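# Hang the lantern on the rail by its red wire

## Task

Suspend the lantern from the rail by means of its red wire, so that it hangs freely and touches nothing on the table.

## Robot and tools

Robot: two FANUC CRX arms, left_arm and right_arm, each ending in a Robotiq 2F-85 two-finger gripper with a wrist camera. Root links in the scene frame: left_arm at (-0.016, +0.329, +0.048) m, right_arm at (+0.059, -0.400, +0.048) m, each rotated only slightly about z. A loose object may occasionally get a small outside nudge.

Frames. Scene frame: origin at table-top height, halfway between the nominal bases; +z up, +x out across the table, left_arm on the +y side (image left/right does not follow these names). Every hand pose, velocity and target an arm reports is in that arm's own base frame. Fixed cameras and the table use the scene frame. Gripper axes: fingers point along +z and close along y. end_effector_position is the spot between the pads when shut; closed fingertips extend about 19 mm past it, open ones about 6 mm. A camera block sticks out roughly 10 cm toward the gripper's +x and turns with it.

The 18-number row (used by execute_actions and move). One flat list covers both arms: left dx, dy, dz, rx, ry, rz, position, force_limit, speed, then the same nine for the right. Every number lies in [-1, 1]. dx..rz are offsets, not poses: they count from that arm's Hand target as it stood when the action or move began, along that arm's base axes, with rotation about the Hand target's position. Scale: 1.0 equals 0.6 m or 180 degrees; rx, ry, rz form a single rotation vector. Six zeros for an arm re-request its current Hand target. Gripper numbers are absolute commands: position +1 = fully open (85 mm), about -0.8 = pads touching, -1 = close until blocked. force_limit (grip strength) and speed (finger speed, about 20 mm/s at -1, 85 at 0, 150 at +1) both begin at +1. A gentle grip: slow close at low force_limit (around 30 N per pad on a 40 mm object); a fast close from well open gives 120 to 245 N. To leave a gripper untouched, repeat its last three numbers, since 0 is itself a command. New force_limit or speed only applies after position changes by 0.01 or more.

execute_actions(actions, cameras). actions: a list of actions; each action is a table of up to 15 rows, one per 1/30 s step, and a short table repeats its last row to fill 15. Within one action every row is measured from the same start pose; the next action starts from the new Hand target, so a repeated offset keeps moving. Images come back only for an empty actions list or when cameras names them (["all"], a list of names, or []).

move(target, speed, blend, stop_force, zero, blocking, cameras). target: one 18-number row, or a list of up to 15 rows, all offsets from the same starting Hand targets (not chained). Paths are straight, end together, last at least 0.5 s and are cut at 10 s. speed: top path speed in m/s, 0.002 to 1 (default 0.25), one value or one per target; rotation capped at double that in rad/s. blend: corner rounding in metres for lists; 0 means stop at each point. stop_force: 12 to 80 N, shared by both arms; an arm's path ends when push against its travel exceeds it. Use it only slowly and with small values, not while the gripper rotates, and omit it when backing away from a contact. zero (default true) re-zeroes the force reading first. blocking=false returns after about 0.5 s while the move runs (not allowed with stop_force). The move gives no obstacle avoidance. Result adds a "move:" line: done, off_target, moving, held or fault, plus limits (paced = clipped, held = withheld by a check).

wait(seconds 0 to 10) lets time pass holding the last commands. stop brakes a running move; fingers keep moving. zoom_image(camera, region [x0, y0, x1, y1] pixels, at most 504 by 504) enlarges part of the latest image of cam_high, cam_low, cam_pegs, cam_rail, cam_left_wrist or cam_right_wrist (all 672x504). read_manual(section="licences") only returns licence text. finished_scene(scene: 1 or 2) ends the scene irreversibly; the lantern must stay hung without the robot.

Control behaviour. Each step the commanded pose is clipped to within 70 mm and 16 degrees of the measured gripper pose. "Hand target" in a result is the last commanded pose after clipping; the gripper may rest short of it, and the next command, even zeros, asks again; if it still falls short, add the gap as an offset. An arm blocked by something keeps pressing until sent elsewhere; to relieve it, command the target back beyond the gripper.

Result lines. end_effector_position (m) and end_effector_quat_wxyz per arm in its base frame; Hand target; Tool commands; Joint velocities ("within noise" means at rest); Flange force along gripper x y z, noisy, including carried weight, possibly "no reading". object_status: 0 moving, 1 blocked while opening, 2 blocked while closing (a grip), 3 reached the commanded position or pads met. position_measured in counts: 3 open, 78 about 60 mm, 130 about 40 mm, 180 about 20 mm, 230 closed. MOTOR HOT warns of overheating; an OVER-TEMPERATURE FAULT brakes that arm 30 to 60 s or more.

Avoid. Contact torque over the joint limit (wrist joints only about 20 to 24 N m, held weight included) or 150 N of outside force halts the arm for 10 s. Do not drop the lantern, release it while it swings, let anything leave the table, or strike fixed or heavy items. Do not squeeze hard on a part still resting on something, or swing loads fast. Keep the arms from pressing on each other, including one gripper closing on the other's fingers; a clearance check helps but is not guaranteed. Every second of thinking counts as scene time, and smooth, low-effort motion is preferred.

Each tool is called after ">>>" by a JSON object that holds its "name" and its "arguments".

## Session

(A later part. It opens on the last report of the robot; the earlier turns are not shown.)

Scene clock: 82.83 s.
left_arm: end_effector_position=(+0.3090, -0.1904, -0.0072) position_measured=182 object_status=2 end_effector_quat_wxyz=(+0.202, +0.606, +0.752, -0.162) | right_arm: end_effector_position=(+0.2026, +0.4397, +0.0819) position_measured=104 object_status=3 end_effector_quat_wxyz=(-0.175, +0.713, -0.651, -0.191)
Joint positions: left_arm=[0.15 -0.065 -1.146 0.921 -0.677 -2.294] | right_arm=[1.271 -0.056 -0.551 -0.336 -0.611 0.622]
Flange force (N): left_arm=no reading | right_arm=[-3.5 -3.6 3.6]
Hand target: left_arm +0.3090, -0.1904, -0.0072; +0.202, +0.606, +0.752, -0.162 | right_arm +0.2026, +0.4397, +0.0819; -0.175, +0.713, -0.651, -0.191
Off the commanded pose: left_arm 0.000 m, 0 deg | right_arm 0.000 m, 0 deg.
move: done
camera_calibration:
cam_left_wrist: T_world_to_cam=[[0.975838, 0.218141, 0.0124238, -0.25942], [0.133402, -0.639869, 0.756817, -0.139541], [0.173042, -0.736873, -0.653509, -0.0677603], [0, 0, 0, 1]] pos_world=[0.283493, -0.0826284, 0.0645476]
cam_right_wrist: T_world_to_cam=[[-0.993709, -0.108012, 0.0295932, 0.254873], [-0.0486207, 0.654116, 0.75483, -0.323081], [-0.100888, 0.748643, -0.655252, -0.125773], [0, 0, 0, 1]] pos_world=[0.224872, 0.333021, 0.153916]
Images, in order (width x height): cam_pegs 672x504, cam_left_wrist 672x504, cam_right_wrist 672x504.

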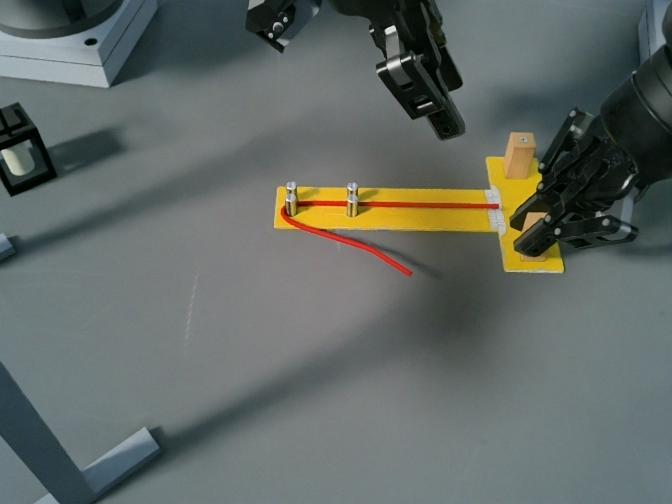

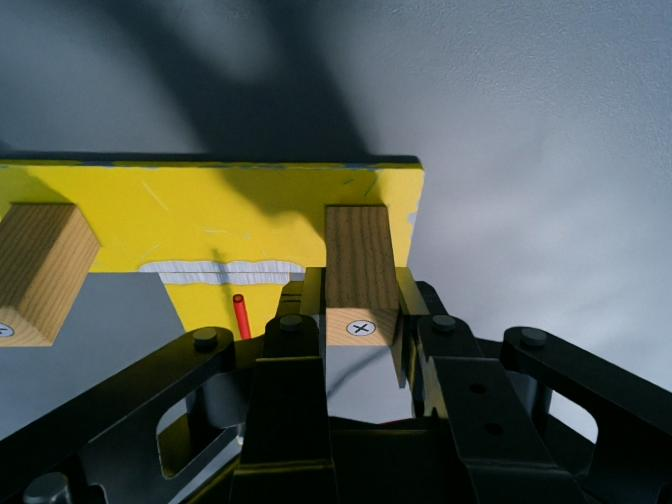

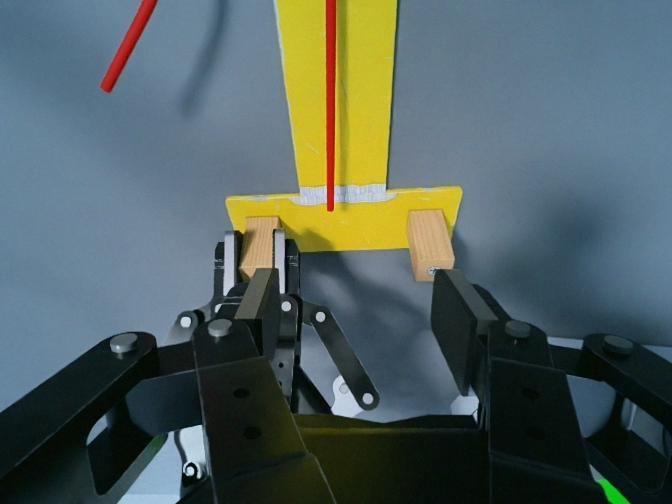

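>>> {"name": "move", "arguments": {"target": [0,0,0,0,0,0,-1,0,-1,0.0075,0.014,-0.1,0,0,0,-0.2,-1,-0.5], "speed": 0.12, "cameras": ["cam_right_wrist"]}}

>>> {"name": "move", "arguments": {"target": [0,0,0,0,0,0,-1,0,-1,0,0,-0.0583,0,0,0,-0.2,-1,-0.5], "stop_force": 12, "speed": 0.012, "cameras": ["cam_right_wrist","cam_pegs"]}}

Scene clock: 84.30 s.
left_arm: end_effector_position=(+0.3090, -0.1904, -0.0072) position_measured=182 object_status=2 end_effector_quat_wxyz=(+0.202, +0.606, +0.752, -0.162) | right_arm: end_effector_position=(+0.2072, +0.4481, +0.0219) position_measured=154 object_status=3 end_effector_quat_wxyz=(-0.176, +0.713, -0.651, -0.191)
Joint positions: left_arm=[0.15 -0.065 -1.146 0.921 -0.677 -2.294] | right_arm=[1.25 0.086 -0.554 -0.441 -0.483 0.758]
Flange force (N): left_arm=no reading | right_arm=[-3.3 -3.8 6.9]
Hand target: left_arm +0.3090, -0.1904, -0.0072; +0.202, +0.606, +0.752, -0.162 | right_arm +0.2071, +0.4481, +0.0219; -0.175, +0.713, -0.651, -0.191
Off the commanded pose: left_arm 0.000 m, 0 deg | right_arm 0.000 m, 0 deg.
move: done
camera_calibration:
cam_right_wrist: T_world_to_cam=[[-0.993719, -0.107945, 0.0295198, 0.262014], [-0.0486319, 0.654118, 0.754827, -0.283065], [-0.100789, 0.74865, -0.655259, -0.170947], [0, 0, 0, 1]] pos_world=[0.229372, 0.341421, 0.0939162]
Images, in order (width x height): cam_right_wrist 672x504.

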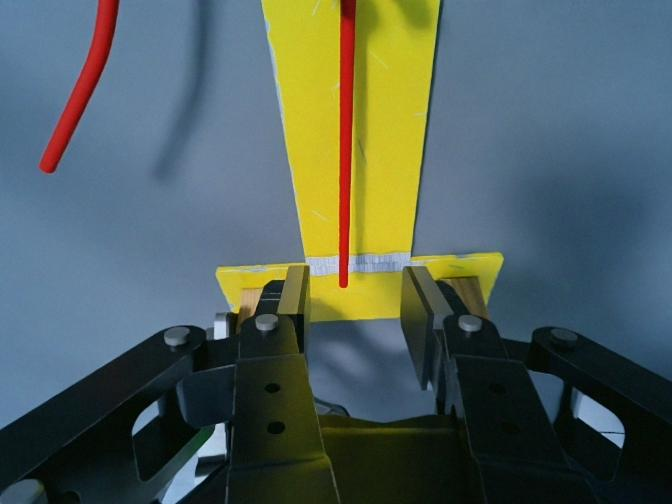

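Scene clock: 87.90 s.
left_arm: end_effector_position=(+0.3090, -0.1904, -0.0072) position_measured=182 object_status=2 end_effector_quat_wxyz=(+0.202, +0.606, +0.752, -0.162) | right_arm: end_effector_position=(+0.2071, +0.4481, -0.0131) position_measured=154 object_status=3 end_effector_quat_wxyz=(-0.175, +0.713, -0.651, -0.191)
Joint positions: left_arm=[0.15 -0.065 -1.146 0.921 -0.677 -2.294] | right_arm=[1.235 0.166 -0.552 -0.528 -0.42 0.865]
Flange force (N): left_arm=no reading | right_arm=[-2.8 -3.1 7.3]
Hand target: left_arm +0.3090, -0.1904, -0.0072; +0.202, +0.606, +0.752, -0.162 | right_arm +0.2071, +0.4481, -0.0131; -0.175, +0.713, -0.651, -0.191
Off the commanded pose: left_arm 0.000 m, 0 deg | right_arm 0.000 m, 0 deg.
move: done
camera_calibration:
cam_right_wrist: T_world_to_cam=[[-0.993709, -0.108012, 0.0295932, 0.263064], [-0.0486207, 0.654116, 0.75483, -0.256648], [-0.100888, 0.748643, -0.655252, -0.193856], [0, 0, 0, 1]] pos_world=[0.229372, 0.341421, 0.058916]
Images, in order (width x height): cam_pegs 672x504, cam_right_wrist 672x504.

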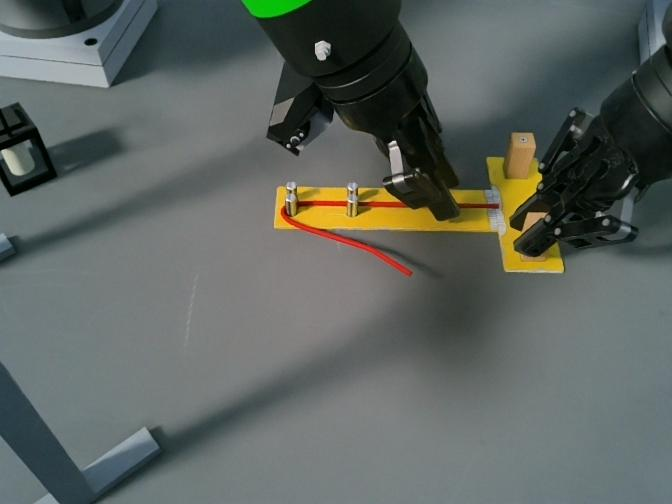

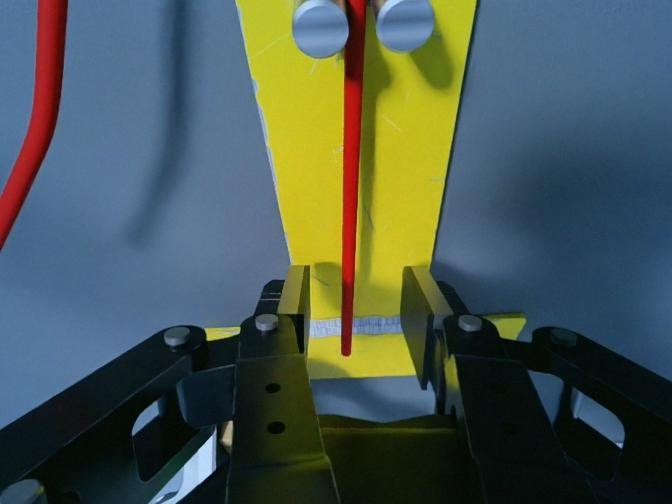

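>>> {"name": "move", "arguments": {"target": [[0,0,0,0,0,0,-1,0,-1,0.004,0,0,0,0,0,-1,-1,-1]]}}

>>> {"name": "wait", "arguments": {"seconds": 0.5, "cameras": ["cam_right_wrist"]}}

Scene clock: 89.77 s.
left_arm: end_effector_position=(+0.3090, -0.1904, -0.0072) position_measured=182 object_status=2 end_effector_quat_wxyz=(+0.202, +0.606, +0.752, -0.162) | right_arm: end_effector_position=(+0.2095, +0.4481, -0.0131) position_measured=225 object_status=0 end_effector_quat_wxyz=(-0.175, +0.713, -0.651, -0.191)
Joint positions: left_arm=[0.15 -0.065 -1.146 0.921 -0.677 -2.294] | right_arm=[1.228 0.169 -0.547 -0.532 -0.424 0.874]
Flange force (N): left_arm=no reading | right_arm=[-3.2 -3.0 7.4]
Hand target: left_arm +0.3090, -0.1904, -0.0072; +0.202, +0.606, +0.752, -0.162 | right_arm +0.2095, +0.4481, -0.0131; -0.175, +0.713, -0.651, -0.191
Off the commanded pose: left_arm 0.000 m, 0 deg | right_arm 0.000 m, 0 deg.
move: done

Scene clock: 90.27 s.
left_arm: end_effector_position=(+0.3090, -0.1904, -0.0072) position_measured=182 object_status=2 end_effector_quat_wxyz=(+0.202, +0.606, +0.752, -0.162) | right_arm: end_effector_position=(+0.2095, +0.4481, -0.0131) position_measured=225 object_status=2 end_effector_quat_wxyz=(-0.175, +0.713, -0.651, -0.191)
Joint positions: left_arm=[0.15 -0.065 -1.146 0.921 -0.677 -2.294] | right_arm=[1.228 0.169 -0.547 -0.532 -0.424 0.874]
Flange force (N): left_arm=no reading | right_arm=[-2.9 -3.1 7.4]
Hand target: left_arm +0.3090, -0.1904, -0.0072; +0.202, +0.606, +0.752, -0.162 | right_arm +0.2095, +0.4481, -0.0131; -0.175, +0.713, -0.651, -0.191
Tool commands: left_gripper/position=-1.0 left_gripper/force_limit=+0.0 left_gripper/speed=-1.0 right_gripper/position=-1.0 right_gripper/force_limit=-1.0 right_gripper/speed=-1.0
Off the commanded pose: left_arm 0.000 m, 0 deg | right_arm 0.000 m, 0 deg.
wait: 0.50 s; at rest by 0.17 s
camera_calibration:
cam_right_wrist: T_world_to_cam=[[-0.993709, -0.108012, 0.0295932, 0.265446], [-0.0486207, 0.654116, 0.75483, -0.256607], [-0.100888, 0.748643, -0.655252, -0.193549], [0, 0, 0, 1]] pos_world=[0.231772, 0.341421, 0.059016]
Images, in order (width x height): cam_right_wrist 672x504.

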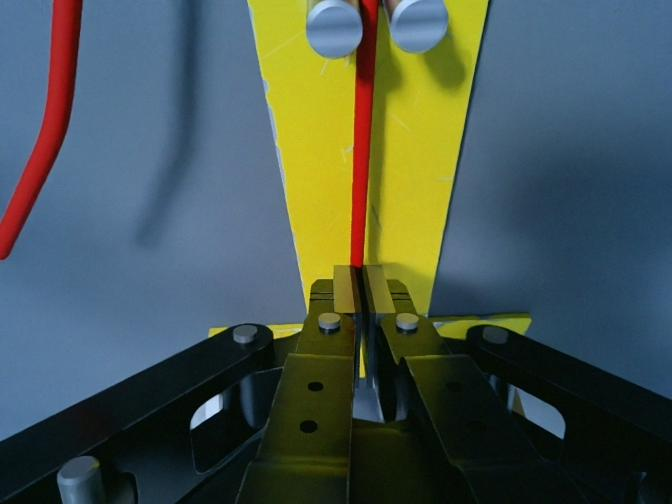

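>>> {"name": "move", "arguments": {"target": [[0,0,0,0,0,0,-1,0,-1,-0.0315,-0.0062,0.003,0,0,0.0833,-1,-1,-1],[0,0,0,0,0,0,-1,0,-1,-0.06,-0.02,0.005,0,0,0.1667,-1,-1,-1],[0,0,0,0,0,0,-1,0,-1,-0.0833,-0.0402,0.006,0,0,0.25,-1,-1,-1],[0,0,0,0,0,0,-1,0,-1,-0.1,-0.0652,0.006,0,0,0.333,-1,-1,-1],[0,0,0,0,0,0,-1,0,-1,-0.1097,-0.0928,0.006,0,0,0.4167,-1,-1,-1],[0,0,0,0,0,0,-1,0,-1,-0.1117,-0.1213,0.006,0,0,0.5,-1,-1,-1]], "speed": 0.09, "blend": 0.01, "cameras": ["cam_right_wrist","cam_pegs"]}}

Scene clock: 100.27 s.
left_arm: end_effector_position=(+0.3090, -0.1904, -0.0072) position_measured=182 object_status=2 end_effector_quat_wxyz=(+0.202, +0.606, +0.752, -0.162) | right_arm: end_effector_position=(+0.1425, +0.3753, -0.0095) position_measured=225 object_status=2 end_effector_quat_wxyz=(+0.011, +0.965, +0.044, -0.259)
Joint positions: left_arm=[0.15 -0.065 -1.146 0.921 -0.677 -2.294] | right_arm=[1.154 0.409 -0.217 -0.479 -1.255 2.302]
Flange force (N): left_arm=no reading | right_arm=[5.1 -9.7 1.3]
Hand target: left_arm +0.3090, -0.1904, -0.0072; +0.202, +0.606, +0.752, -0.162 | right_arm +0.1425, +0.3753, -0.0095; +0.011, +0.965, +0.044, -0.259
Off the commanded pose: left_arm 0.000 m, 0 deg | right_arm 0.000 m, 0 deg.
move: done
camera_calibration:
cam_right_wrist: T_world_to_cam=[[0.107873, -0.993724, 0.0296034, 0.366344], [-0.654129, -0.0485219, 0.754825, 0.135022], [-0.748651, -0.10079, -0.655258, 0.267649], [0, 0, 0, 1]] pos_world=[0.24918, 0.397573, 0.0626159]
Images, in order (width x height): cam_pegs 672x504, cam_right_wrist 672x504.

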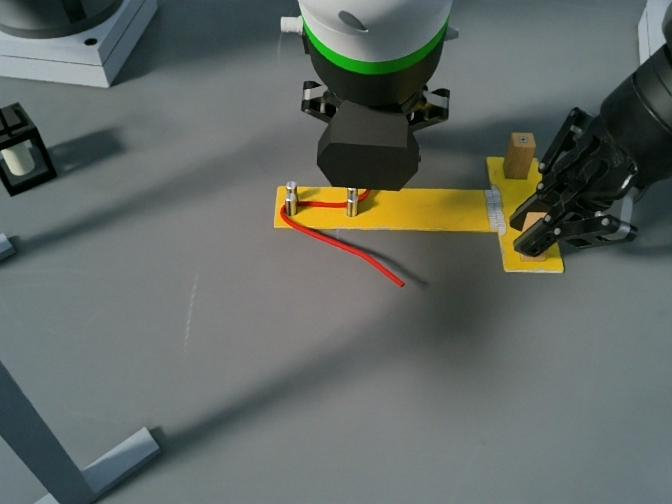

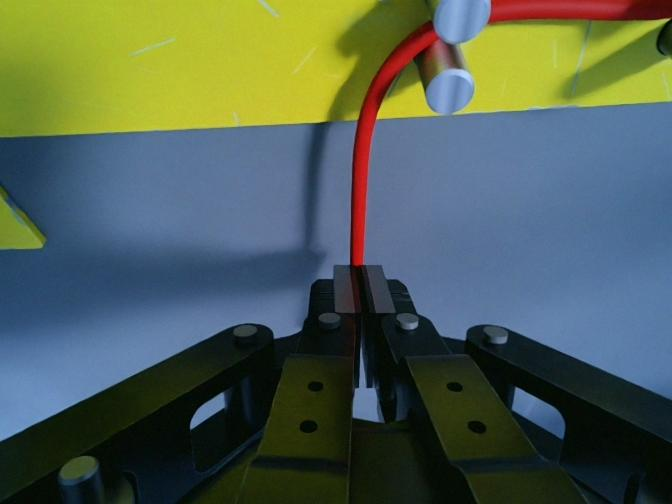

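>>> {"name": "move", "arguments": {"target": [[0,0,0,0,0,0,-1,0,-1,0.0053,-0.0272,0,0,0,0.0833,-1,-1,-1],[0,0,0,0,0,0,-1,0,-1,0.0172,-0.0517,0.001,0,0,0.1667,-1,-1,-1],[0,0,0,0,0,0,-1,0,-1,0.035,-0.07,0.002,0,0,0.25,-1,-1,-1],[0,0,0,0,0,0,-1,0,-1,0.058,-0.086,0.003,0,0,0.34,-1,-1,-1]], "speed": 0.09, "blend": 0.01, "cameras": ["cam_right_wrist","cam_pegs"]}}

Scene clock: 106.77 s.
left_arm: end_effector_position=(+0.3090, -0.1904, -0.0072) position_measured=182 object_status=2 end_effector_quat_wxyz=(+0.202, +0.606, +0.752, -0.162) | right_arm: end_effector_position=(+0.1773, +0.3237, -0.0077) position_measured=225 object_status=2 end_effector_quat_wxyz=(+0.141, +0.808, +0.529, -0.217)
Joint positions: left_arm=[0.15 -0.065 -1.146 0.921 -0.677 -2.294] | right_arm=[1.344 0.477 -0.224 -0.096 -1.388 2.999]
Flange force (N): left_arm=no reading | right_arm=[10.5 -7.0 -1.8]
Hand target: left_arm +0.3090, -0.1904, -0.0072; +0.202, +0.606, +0.752, -0.162 | right_arm +0.1773, +0.3237, -0.0077; +0.141, +0.808, +0.529, -0.217
Off the commanded pose: left_arm 0.000 m, 0 deg | right_arm 0.000 m, 0 deg.
move: done
camera_calibration:
cam_right_wrist: T_world_to_cam=[[0.922787, -0.384171, 0.0296185, -0.0305852], [-0.2726, -0.596594, 0.754828, 0.263746], [-0.272313, -0.704619, -0.655254, 0.400597], [0, 0, 0, 1]] pos_world=[0.209208, 0.427868, 0.0643159]
Images, in order (width x height): cam_pegs 672x504, cam_right_wrist 672x504.

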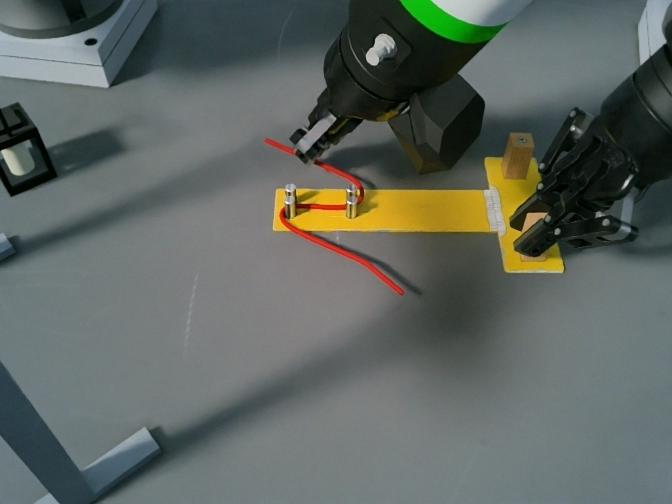

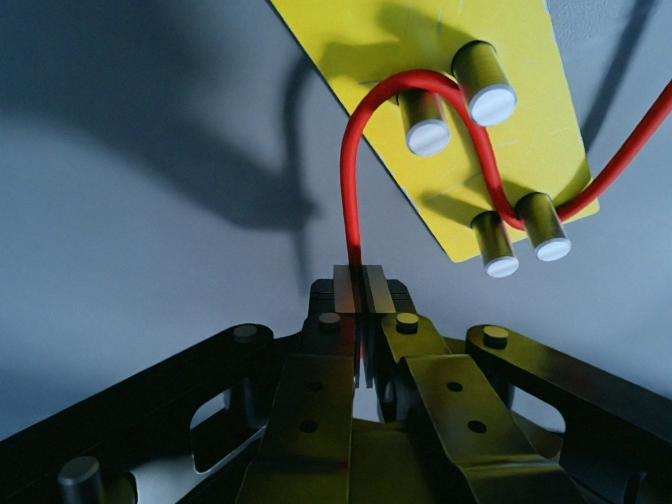

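>>> {"name": "move", "arguments": {"target": [0,0,0,0,0,0,-1,0,-1,0,0,0,0,0,0,-0.98,0.3,-1]}}

>>> {"name": "move", "arguments": {"target": [0,0,0,0,0,0,-1,0,-1,0,0,0.2,0,0,0,-0.98,0.3,-1], "speed": 0.08, "cameras": ["all"]}}

>>> {"name": "zoom_image", "arguments": {"camera": "cam_rail", "region": [40, 330, 160, 470]}}

>>> {"name": "zoom_image", "arguments": {"camera": "cam_high", "region": [330, 30, 450, 190]}}

>>> {"name": "zoom_image", "arguments": {"camera": "cam_low", "region": [110, 250, 260, 360]}}

Scene clock: 111.00 s.
left_arm: end_effector_position=(+0.3090, -0.1904, -0.0072) position_measured=182 object_status=2 end_effector_quat_wxyz=(+0.202, +0.606, +0.752, -0.162) | right_arm: end_effector_position=(+0.1773, +0.3237, -0.0077) position_measured=231 object_status=0 end_effector_quat_wxyz=(+0.141, +0.808, +0.529, -0.217)
Joint positions: left_arm=[0.15 -0.065 -1.146 0.921 -0.677 -2.294] | right_arm=[1.344 0.477 -0.224 -0.096 -1.388 2.999]
Flange force (N): left_arm=no reading | right_arm=[10.0 -7.9 -1.7]
Hand target: left_arm +0.3090, -0.1904, -0.0072; +0.202, +0.606, +0.752, -0.162 | right_arm +0.1773, +0.3237, -0.0077; +0.141, +0.808, +0.529, -0.217
Off the commanded pose: left_arm 0.000 m, 0 deg | right_arm 0.000 m, 0 deg.
move: done

Scene clock: 112.83 s.
left_arm: end_effector_position=(+0.3090, -0.1904, -0.0072) position_measured=182 object_status=2 end_effector_quat_wxyz=(+0.202, +0.606, +0.752, -0.162) | right_arm: end_effector_position=(+0.1773, +0.3237, +0.1123) position_measured=231 object_status=3 end_effector_quat_wxyz=(+0.141, +0.808, +0.529, -0.217)
Joint positions: left_arm=[0.15 -0.065 -1.146 0.921 -0.677 -2.294] | right_arm=[1.344 0.308 -0.128 -0.094 -1.65 2.974]
Flange force (N): left_arm=no reading | right_arm=[8.5 -2.0 -3.9]
Hand target: left_arm +0.3090, -0.1904, -0.0072; +0.202, +0.606, +0.752, -0.162 | right_arm +0.1773, +0.3237, +0.1123; +0.141, +0.808, +0.529, -0.217
Off the commanded pose: left_arm 0.000 m, 0 deg | right_arm 0.000 m, 0 deg.
move: done
camera_calibration:
cam_left_wrist: T_world_to_cam=[[0.975838, 0.218141, 0.0124238, -0.25942], [0.133402, -0.639869, 0.756817, -0.139541], [0.173042, -0.736873, -0.653509, -0.0677603], [0, 0, 0, 1]] pos_world=[0.283493, -0.0826284, 0.0645476]
cam_right_wrist: T_world_to_cam=[[0.922812, -0.384107, 0.0296789, -0.0341832], [-0.272607, -0.596613, 0.75481, 0.17318], [-0.272221, -0.704638, -0.655272, 0.479219], [0, 0, 0, 1]] pos_world=[0.209208, 0.427867, 0.184316]

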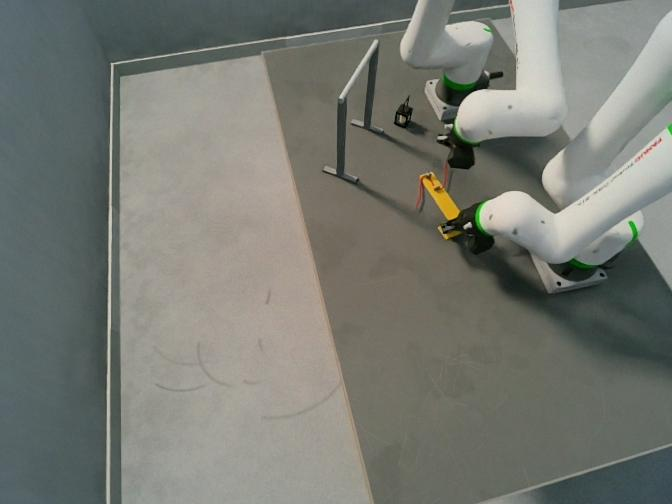

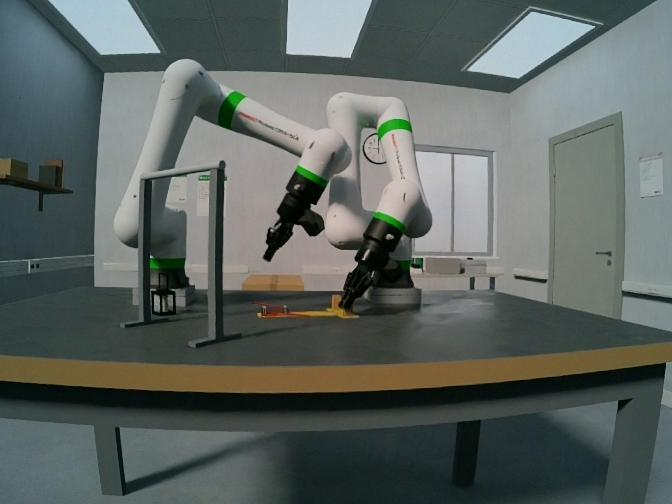

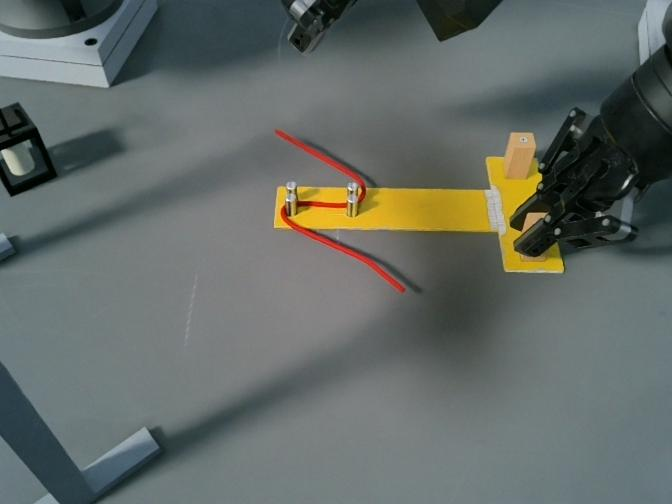

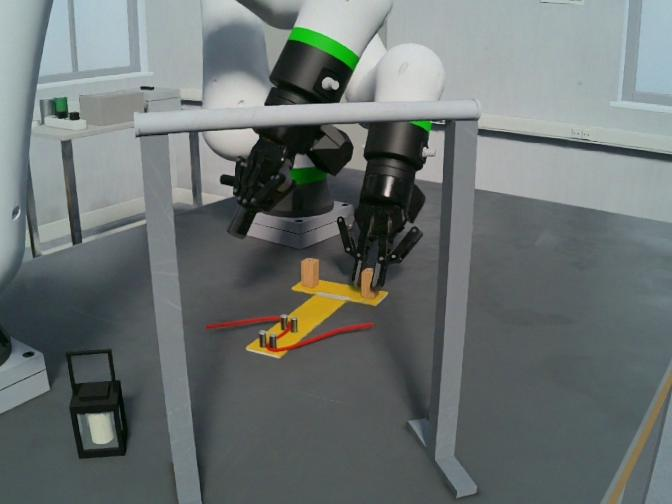

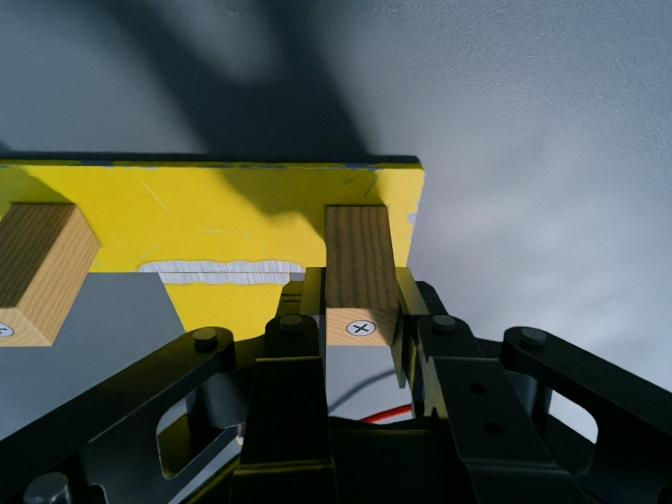

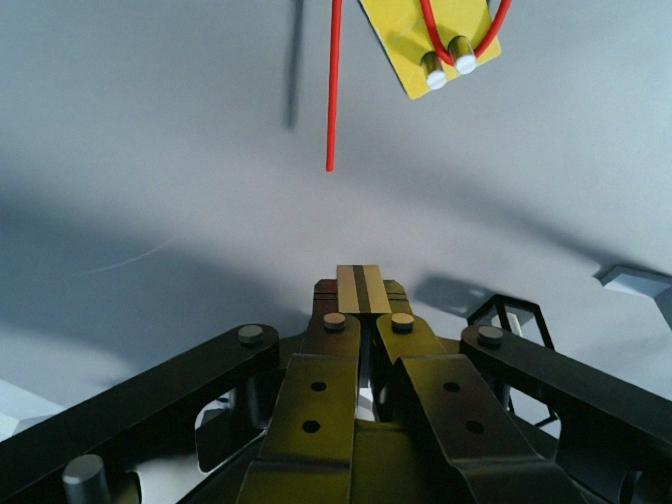

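Scaled by 3.600 from the camera's 672x504 image, which has a finer 960x720 frame.

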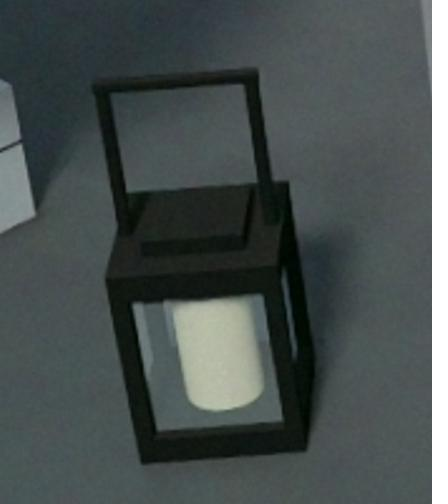

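Scaled by 3.150 from the camera's 672x504 image, which has a finer 960x720 frame.

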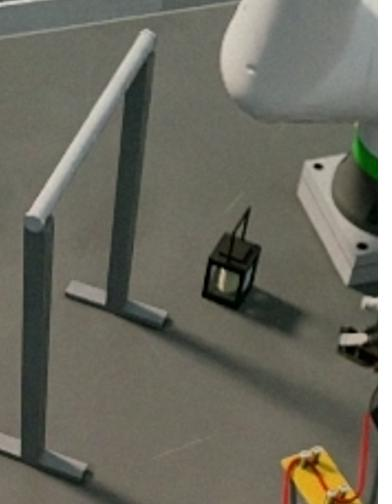

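Scaled by 3.360 from the camera's 672x504 image, which has a finer 960x720 frame.

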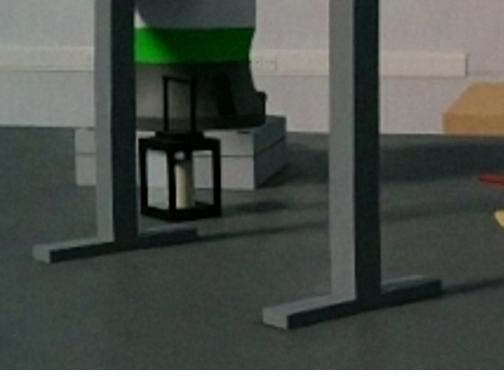

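>>> {"name": "move", "arguments": {"target": [[0,0,0,0,0,0,-1,0,-1,-0.012,-0.038,0.1,-0.0686,-0.12,-0.513,0,0,-0.5],[0,0,0,0,0,0,-1,0,-1,-0.012,-0.038,-0.07,0.121,0.211,0.903,0,0,-0.5]], "speed": 0.4, "cameras": ["cam_right_wrist","cam_pegs"]}}

Scene clock: 118.87 s.
left_arm: end_effector_position=(+0.3090, -0.1904, -0.0072) position_measured=182 object_status=2 end_effector_quat_wxyz=(+0.202, +0.606, +0.752, -0.162) | right_arm: end_effector_position=(+0.1701, +0.3009, +0.0703) position_measured=129 object_status=3 end_effector_quat_wxyz=(+0.000, -0.457, +0.890, +0.000)
Joint positions: left_arm=[0.15 -0.065 -1.146 0.921 -0.677 -2.294] | right_arm=[1.442 -0.137 -0.644 0.001 -1.064 -0.494]
Flange force (N): left_arm=no reading | right_arm=[-4.1 3.5 -0.8]
Hand target: left_arm +0.3090, -0.1904, -0.0072; +0.202, +0.606, +0.752, -0.162 | right_arm +0.1701, +0.3009, +0.0703; +0.000, -0.457, +0.890, +0.000
Off the commanded pose: left_arm 0.000 m, 0 deg | right_arm 0.000 m, 0 deg.
move: done
camera_calibration:
cam_right_wrist: T_world_to_cam=[[-0.811706, 0.582952, 0.0360624, -0.0314015], [0.560996, 0.760975, 0.325884, -0.330885], [0.162532, 0.284753, -0.944722, 0.0823795], [0, 0, 0, 1]] pos_world=[0.146747, 0.246643, 0.186788]
Images, in order (width x height): cam_pegs 672x504, cam_right_wrist 672x504.

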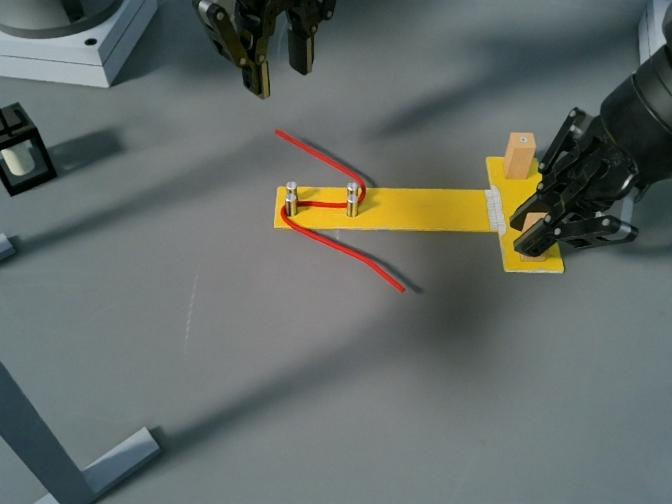

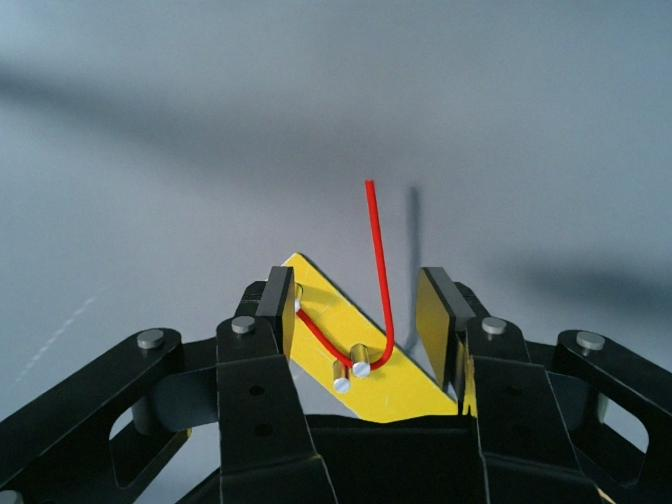

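>>> {"name": "move", "arguments": {"target": [[0,0,0,0,0,0,-1,0,-1,-0.01,0.0367,-0.05,0,0,0.05,-0.3,0,-0.5]], "cameras": ["cam_right_wrist","cam_low"]}}

>>> {"name": "zoom_image", "arguments": {"camera": "cam_low", "region": [220, 260, 370, 340]}}

Scene clock: 120.10 s.
left_arm: end_effector_position=(+0.3090, -0.1904, -0.0072) position_measured=182 object_status=2 end_effector_quat_wxyz=(+0.202, +0.606, +0.752, -0.162) | right_arm: end_effector_position=(+0.1641, +0.3229, +0.0403) position_measured=167 object_status=3 end_effector_quat_wxyz=(+0.000, -0.525, +0.851, +0.000)
Joint positions: left_arm=[0.15 -0.065 -1.146 0.921 -0.677 -2.294] | right_arm=[1.468 -0.043 -0.641 0 -0.972 -0.363]
Flange force (N): left_arm=no reading | right_arm=[-4.2 2.8 -0.3]
Hand target: left_arm +0.3090, -0.1904, -0.0072; +0.202, +0.606, +0.752, -0.162 | right_arm +0.1641, +0.3229, +0.0403; +0.000, -0.525, +0.851, +0.000
Off the commanded pose: left_arm 0.000 m, 0 deg | right_arm 0.000 m, 0 deg.
move: done
camera_calibration:
cam_right_wrist: T_world_to_cam=[[-0.892933, 0.44874, 0.0360835, 0.00865017], [0.434997, 0.83938, 0.325912, -0.339079], [0.115962, 0.306714, -0.944711, 0.049317], [0, 0, 0, 1]] pos_world=[0.149504, 0.265608, 0.156788]
Images, in order (width x height): cam_low 672x504, cam_right_wrist 672x504.

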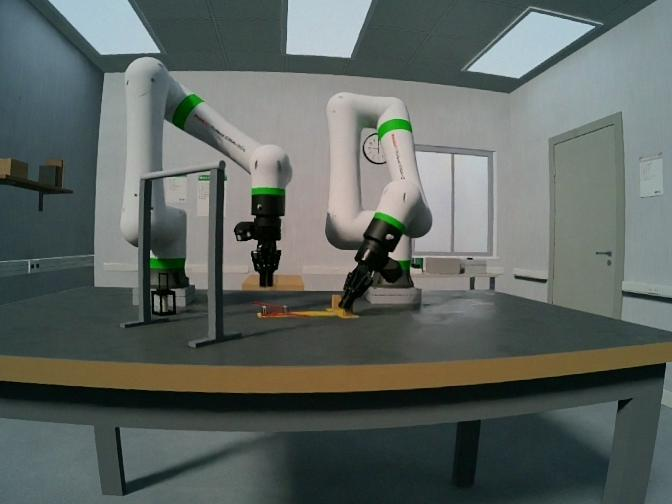

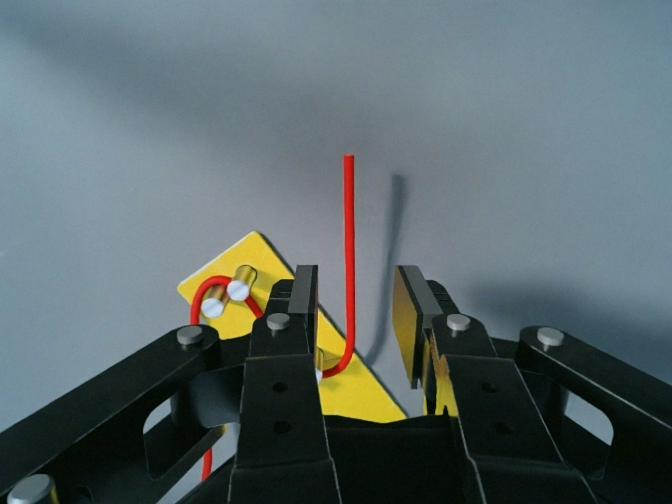

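Scaled by 3.360 from the camera's 672x504 image, which has a finer 960x720 frame.

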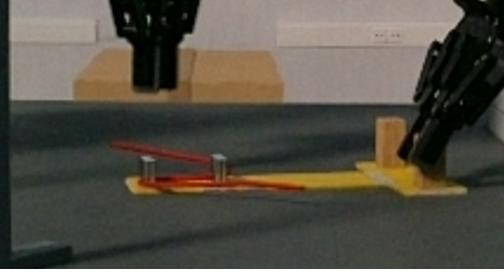

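>>> {"name": "move", "arguments": {"target": [[0,0,0,0,0,0,-1,0,-1,-0.007,-0.012,-0.09,0,0,0,-0.3,0,-0.5]], "speed": 0.08}}

>>> {"name": "move", "arguments": {"target": [[0,0,0,0,0,0,-1,0,-1,0,0,0,0,0,0,-1,0,-1]], "cameras": ["cam_right_wrist","cam_low"]}}

>>> {"name": "zoom_image", "arguments": {"camera": "cam_low", "region": [220, 260, 370, 340]}}

Scene clock: 121.63 s.
left_arm: end_effector_position=(+0.3090, -0.1904, -0.0072) position_measured=182 object_status=2 end_effector_quat_wxyz=(+0.202, +0.606, +0.752, -0.162) | right_arm: end_effector_position=(+0.1599, +0.3157, -0.0137) position_measured=167 object_status=3 end_effector_quat_wxyz=(+0.000, -0.525, +0.851, +0.000)
Joint positions: left_arm=[0.15 -0.065 -1.146 0.921 -0.677 -2.294] | right_arm=[1.478 0.041 -0.718 0 -0.811 -0.374]
Flange force (N): left_arm=no reading | right_arm=[-5.9 3.4 2.0]
Hand target: left_arm +0.3090, -0.1904, -0.0072; +0.202, +0.606, +0.752, -0.162 | right_arm +0.1599, +0.3157, -0.0137; +0.000, -0.525, +0.851, +0.000
Off the commanded pose: left_arm 0.000 m, 0 deg | right_arm 0.000 m, 0 deg.
move: done

Scene clock: 123.23 s.
left_arm: end_effector_position=(+0.3090, -0.1904, -0.0072) position_measured=182 object_status=2 end_effector_quat_wxyz=(+0.202, +0.606, +0.752, -0.162) | right_arm: end_effector_position=(+0.1599, +0.3157, -0.0137) position_measured=226 object_status=0 end_effector_quat_wxyz=(+0.000, -0.525, +0.851, +0.000)
Joint positions: left_arm=[0.15 -0.065 -1.146 0.921 -0.677 -2.294] | right_arm=[1.478 0.041 -0.718 0.001 -0.81 -0.374]
Flange force (N): left_arm=no reading | right_arm=[-4.8 4.3 0.7]
Hand target: left_arm +0.3090, -0.1904, -0.0072; +0.202, +0.606, +0.752, -0.162 | right_arm +0.1599, +0.3157, -0.0137; +0.000, -0.525, +0.851, +0.000
Off the commanded pose: left_arm 0.000 m, 0 deg | right_arm 0.000 m, 0 deg.
move: done
camera_calibration:
cam_right_wrist: T_world_to_cam=[[-0.892894, 0.448816, 0.0361131, 0.0100514], [0.435077, 0.839339, 0.32591, -0.31361], [0.115962, 0.306715, -0.944711, 0.000997499], [0, 0, 0, 1]] pos_world=[0.145304, 0.258408, 0.102788]
Images, in order (width x height): cam_low 672x504, cam_right_wrist 672x504.

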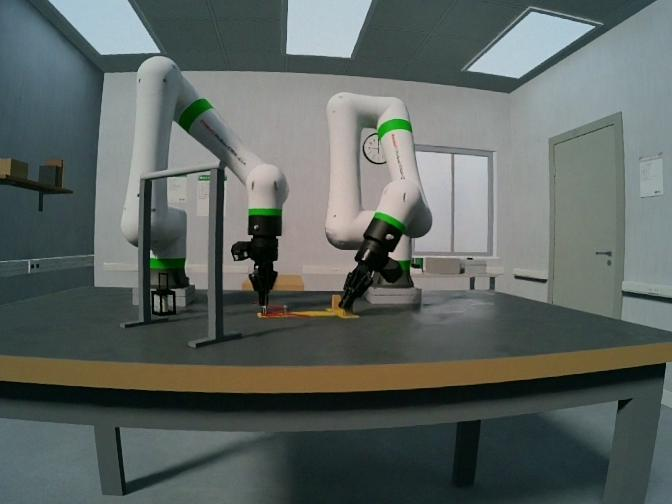

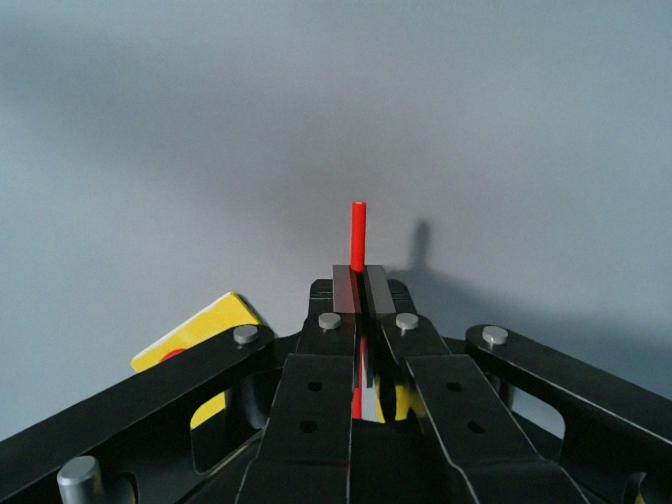

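Scaled by 3.360 from the camera's 672x504 image, which has a finer 960x720 frame.

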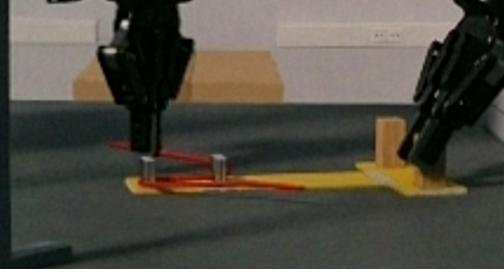

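>>> {"name": "move", "arguments": {"target": [[0,0,0,0,0,0,-1,0,-1,0,0,0.25,0,0,0,-1,0,-1]], "speed": 0.08, "cameras": ["cam_right_wrist","cam_low","cam_rail","cam_pegs"]}}

>>> {"name": "zoom_image", "arguments": {"camera": "cam_rail", "region": [160, 150, 420, 380]}}

>>> {"name": "zoom_image", "arguments": {"camera": "cam_low", "region": [200, 200, 370, 340]}}

Scene clock: 125.67 s.
left_arm: end_effector_position=(+0.3090, -0.1904, -0.0072) position_measured=182 object_status=2 end_effector_quat_wxyz=(+0.202, +0.606, +0.752, -0.162) | right_arm: end_effector_position=(+0.1599, +0.3157, +0.1363) position_measured=226 object_status=2 end_effector_quat_wxyz=(+0.000, -0.525, +0.851, +0.000)
Joint positions: left_arm=[0.15 -0.065 -1.146 0.921 -0.677 -2.294] | right_arm=[1.478 -0.192 -0.521 0 -1.241 -0.373]
Flange force (N): left_arm=no reading | right_arm=[-4.9 2.7 -2.1]
Hand target: left_arm +0.3090, -0.1904, -0.0072; +0.202, +0.606, +0.752, -0.162 | right_arm +0.1599, +0.3157, +0.1363; +0.000, -0.525, +0.851, +0.000
Off the commanded pose: left_arm 0.000 m, 0 deg | right_arm 0.000 m, 0 deg.
move: done
camera_calibration:
cam_right_wrist: T_world_to_cam=[[-0.892927, 0.448757, 0.0360416, 0.00467212], [0.43501, 0.839404, 0.325833, -0.362484], [0.115966, 0.306623, -0.94474, 0.142735], [0, 0, 0, 1]] pos_world=[0.145304, 0.258408, 0.252788]
Images, in order (width x height): cam_low 672x504, cam_pegs 672x504, cam_rail 672x504, cam_right_wrist 672x504.

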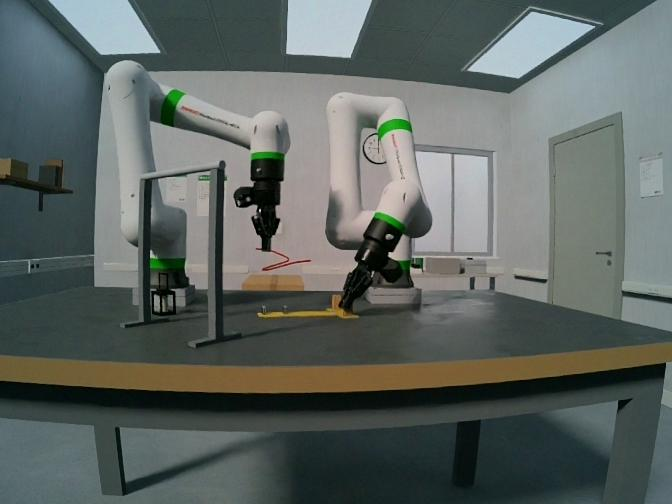

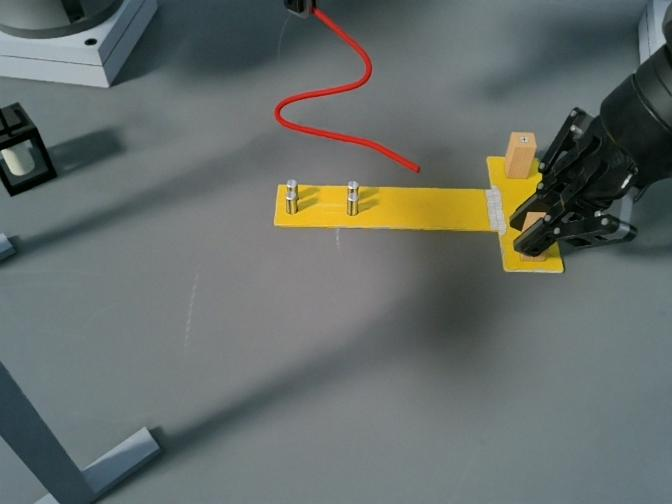

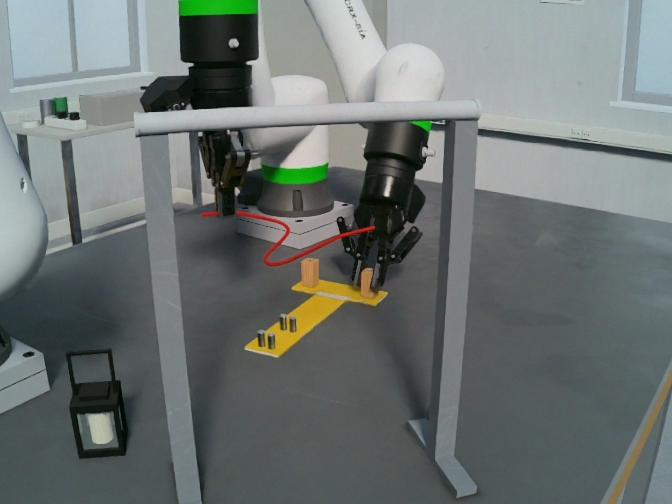

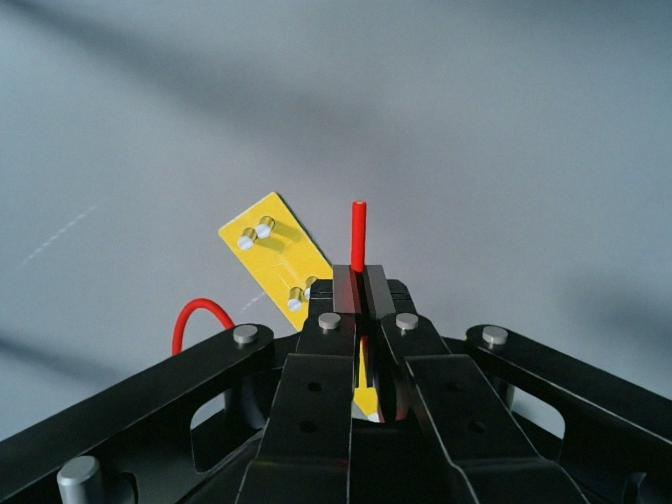

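Scaled by 1.938 from the camera's 672x504 image, which has a finer 960x720 frame.

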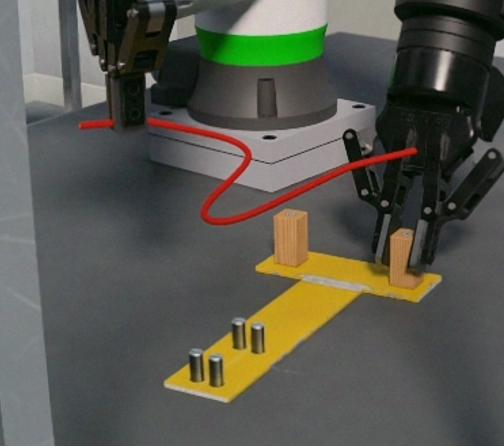

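Scaled by 2.965 from the camera's 672x504 image, which has a finer 960x720 frame.

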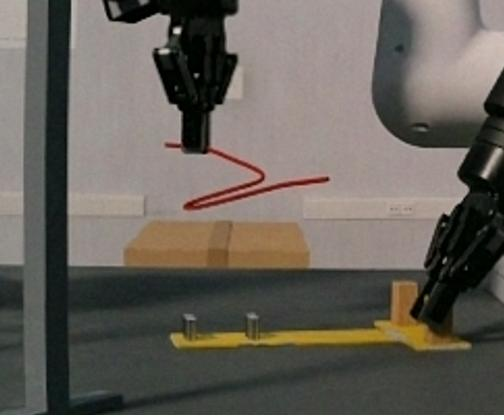

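>>> {"name": "move", "arguments": {"target": [[0,0,0,0,0,0,0.3,0,-0.5,0,0,0,0,0,0,-1,0,-1]]}}

>>> {"name": "move", "arguments": {"target": [[0,0.1,0.25,0,0,0,0.3,0,-0.5,0,0,0.5,0,0,0,-1,0,-1],[0,0.1,0.25,0,0,0,0.3,0,-0.5,0.30,-0.50,0.5,0,0,-0.2,-1,0,-1],[0,0.1,0.25,0,0,0,0.3,0,-0.5,0.40,-1,0.5,0,0,-0.45,-1,0,-1]], "speed": 0.25, "blend": 0.05, "cameras": ["cam_high","cam_rail"]}}

Scene clock: 128.50 s.
left_arm: end_effector_position=(+0.3090, -0.1904, -0.0072) position_measured=91 object_status=0 end_effector_quat_wxyz=(+0.202, +0.606, +0.752, -0.162) | right_arm: end_effector_position=(+0.1599, +0.3157, +0.1363) position_measured=226 object_status=2 end_effector_quat_wxyz=(+0.000, -0.525, +0.851, +0.000)
Joint positions: left_arm=[0.15 -0.065 -1.146 0.921 -0.677 -2.294] | right_arm=[1.478 -0.192 -0.521 0 -1.241 -0.373]
Flange force (N): left_arm=no reading | right_arm=[-4.1 3.6 -1.8]
Hand target: left_arm +0.3090, -0.1904, -0.0072; +0.202, +0.606, +0.752, -0.162 | right_arm +0.1599, +0.3157, +0.1363; +0.000, -0.525, +0.851, +0.000
Off the commanded pose: left_arm 0.000 m, 0 deg | right_arm 0.000 m, 0 deg.
move: done

Scene clock: 133.17 s.
left_arm: end_effector_position=(+0.3090, -0.1304, +0.1428) position_measured=91 object_status=3 end_effector_quat_wxyz=(+0.202, +0.606, +0.752, -0.162) | right_arm: end_effector_position=(+0.3999, -0.2843, +0.4363) position_measured=226 object_status=2 end_effector_quat_wxyz=(+0.001, +0.154, +0.988, +0.000)
Joint positions: left_arm=[0.498 -0.388 -0.894 0.527 -1.269 -2.067] | right_arm=[-0.35 0.181 0.563 0 -1.952 0.041]
Flange force (N): left_arm=[-0.9 -3.6 0.0] | right_arm=[-8.0 0.4 -6.2]
Hand target: left_arm +0.3090, -0.1304, +0.1428; +0.202, +0.606, +0.752, -0.162 | right_arm +0.3999, -0.2843, +0.4363; +0.001, +0.154, +0.988, +0.000
Off the commanded pose: left_arm 0.000 m, 0 deg | right_arm 0.000 m, 0 deg.
move: done
Images, in order (width x height): cam_high 672x504, cam_rail 672x504.

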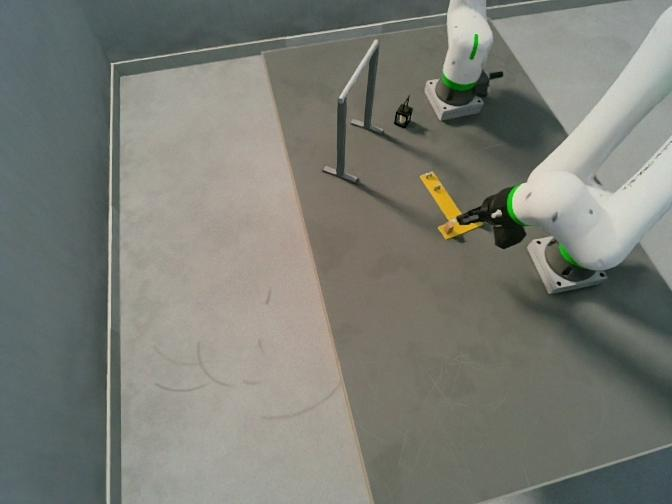

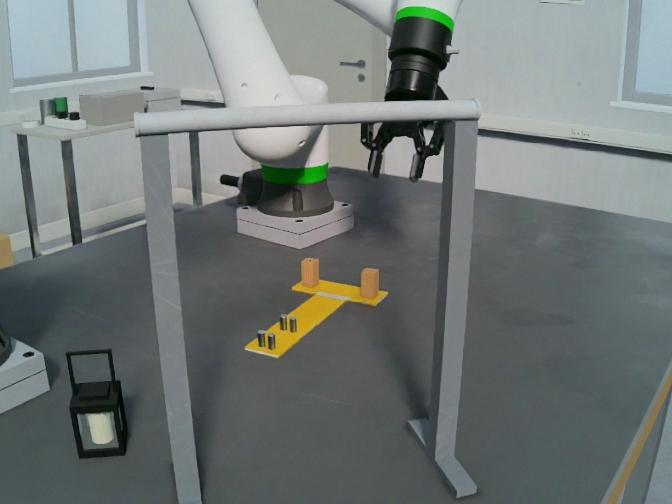

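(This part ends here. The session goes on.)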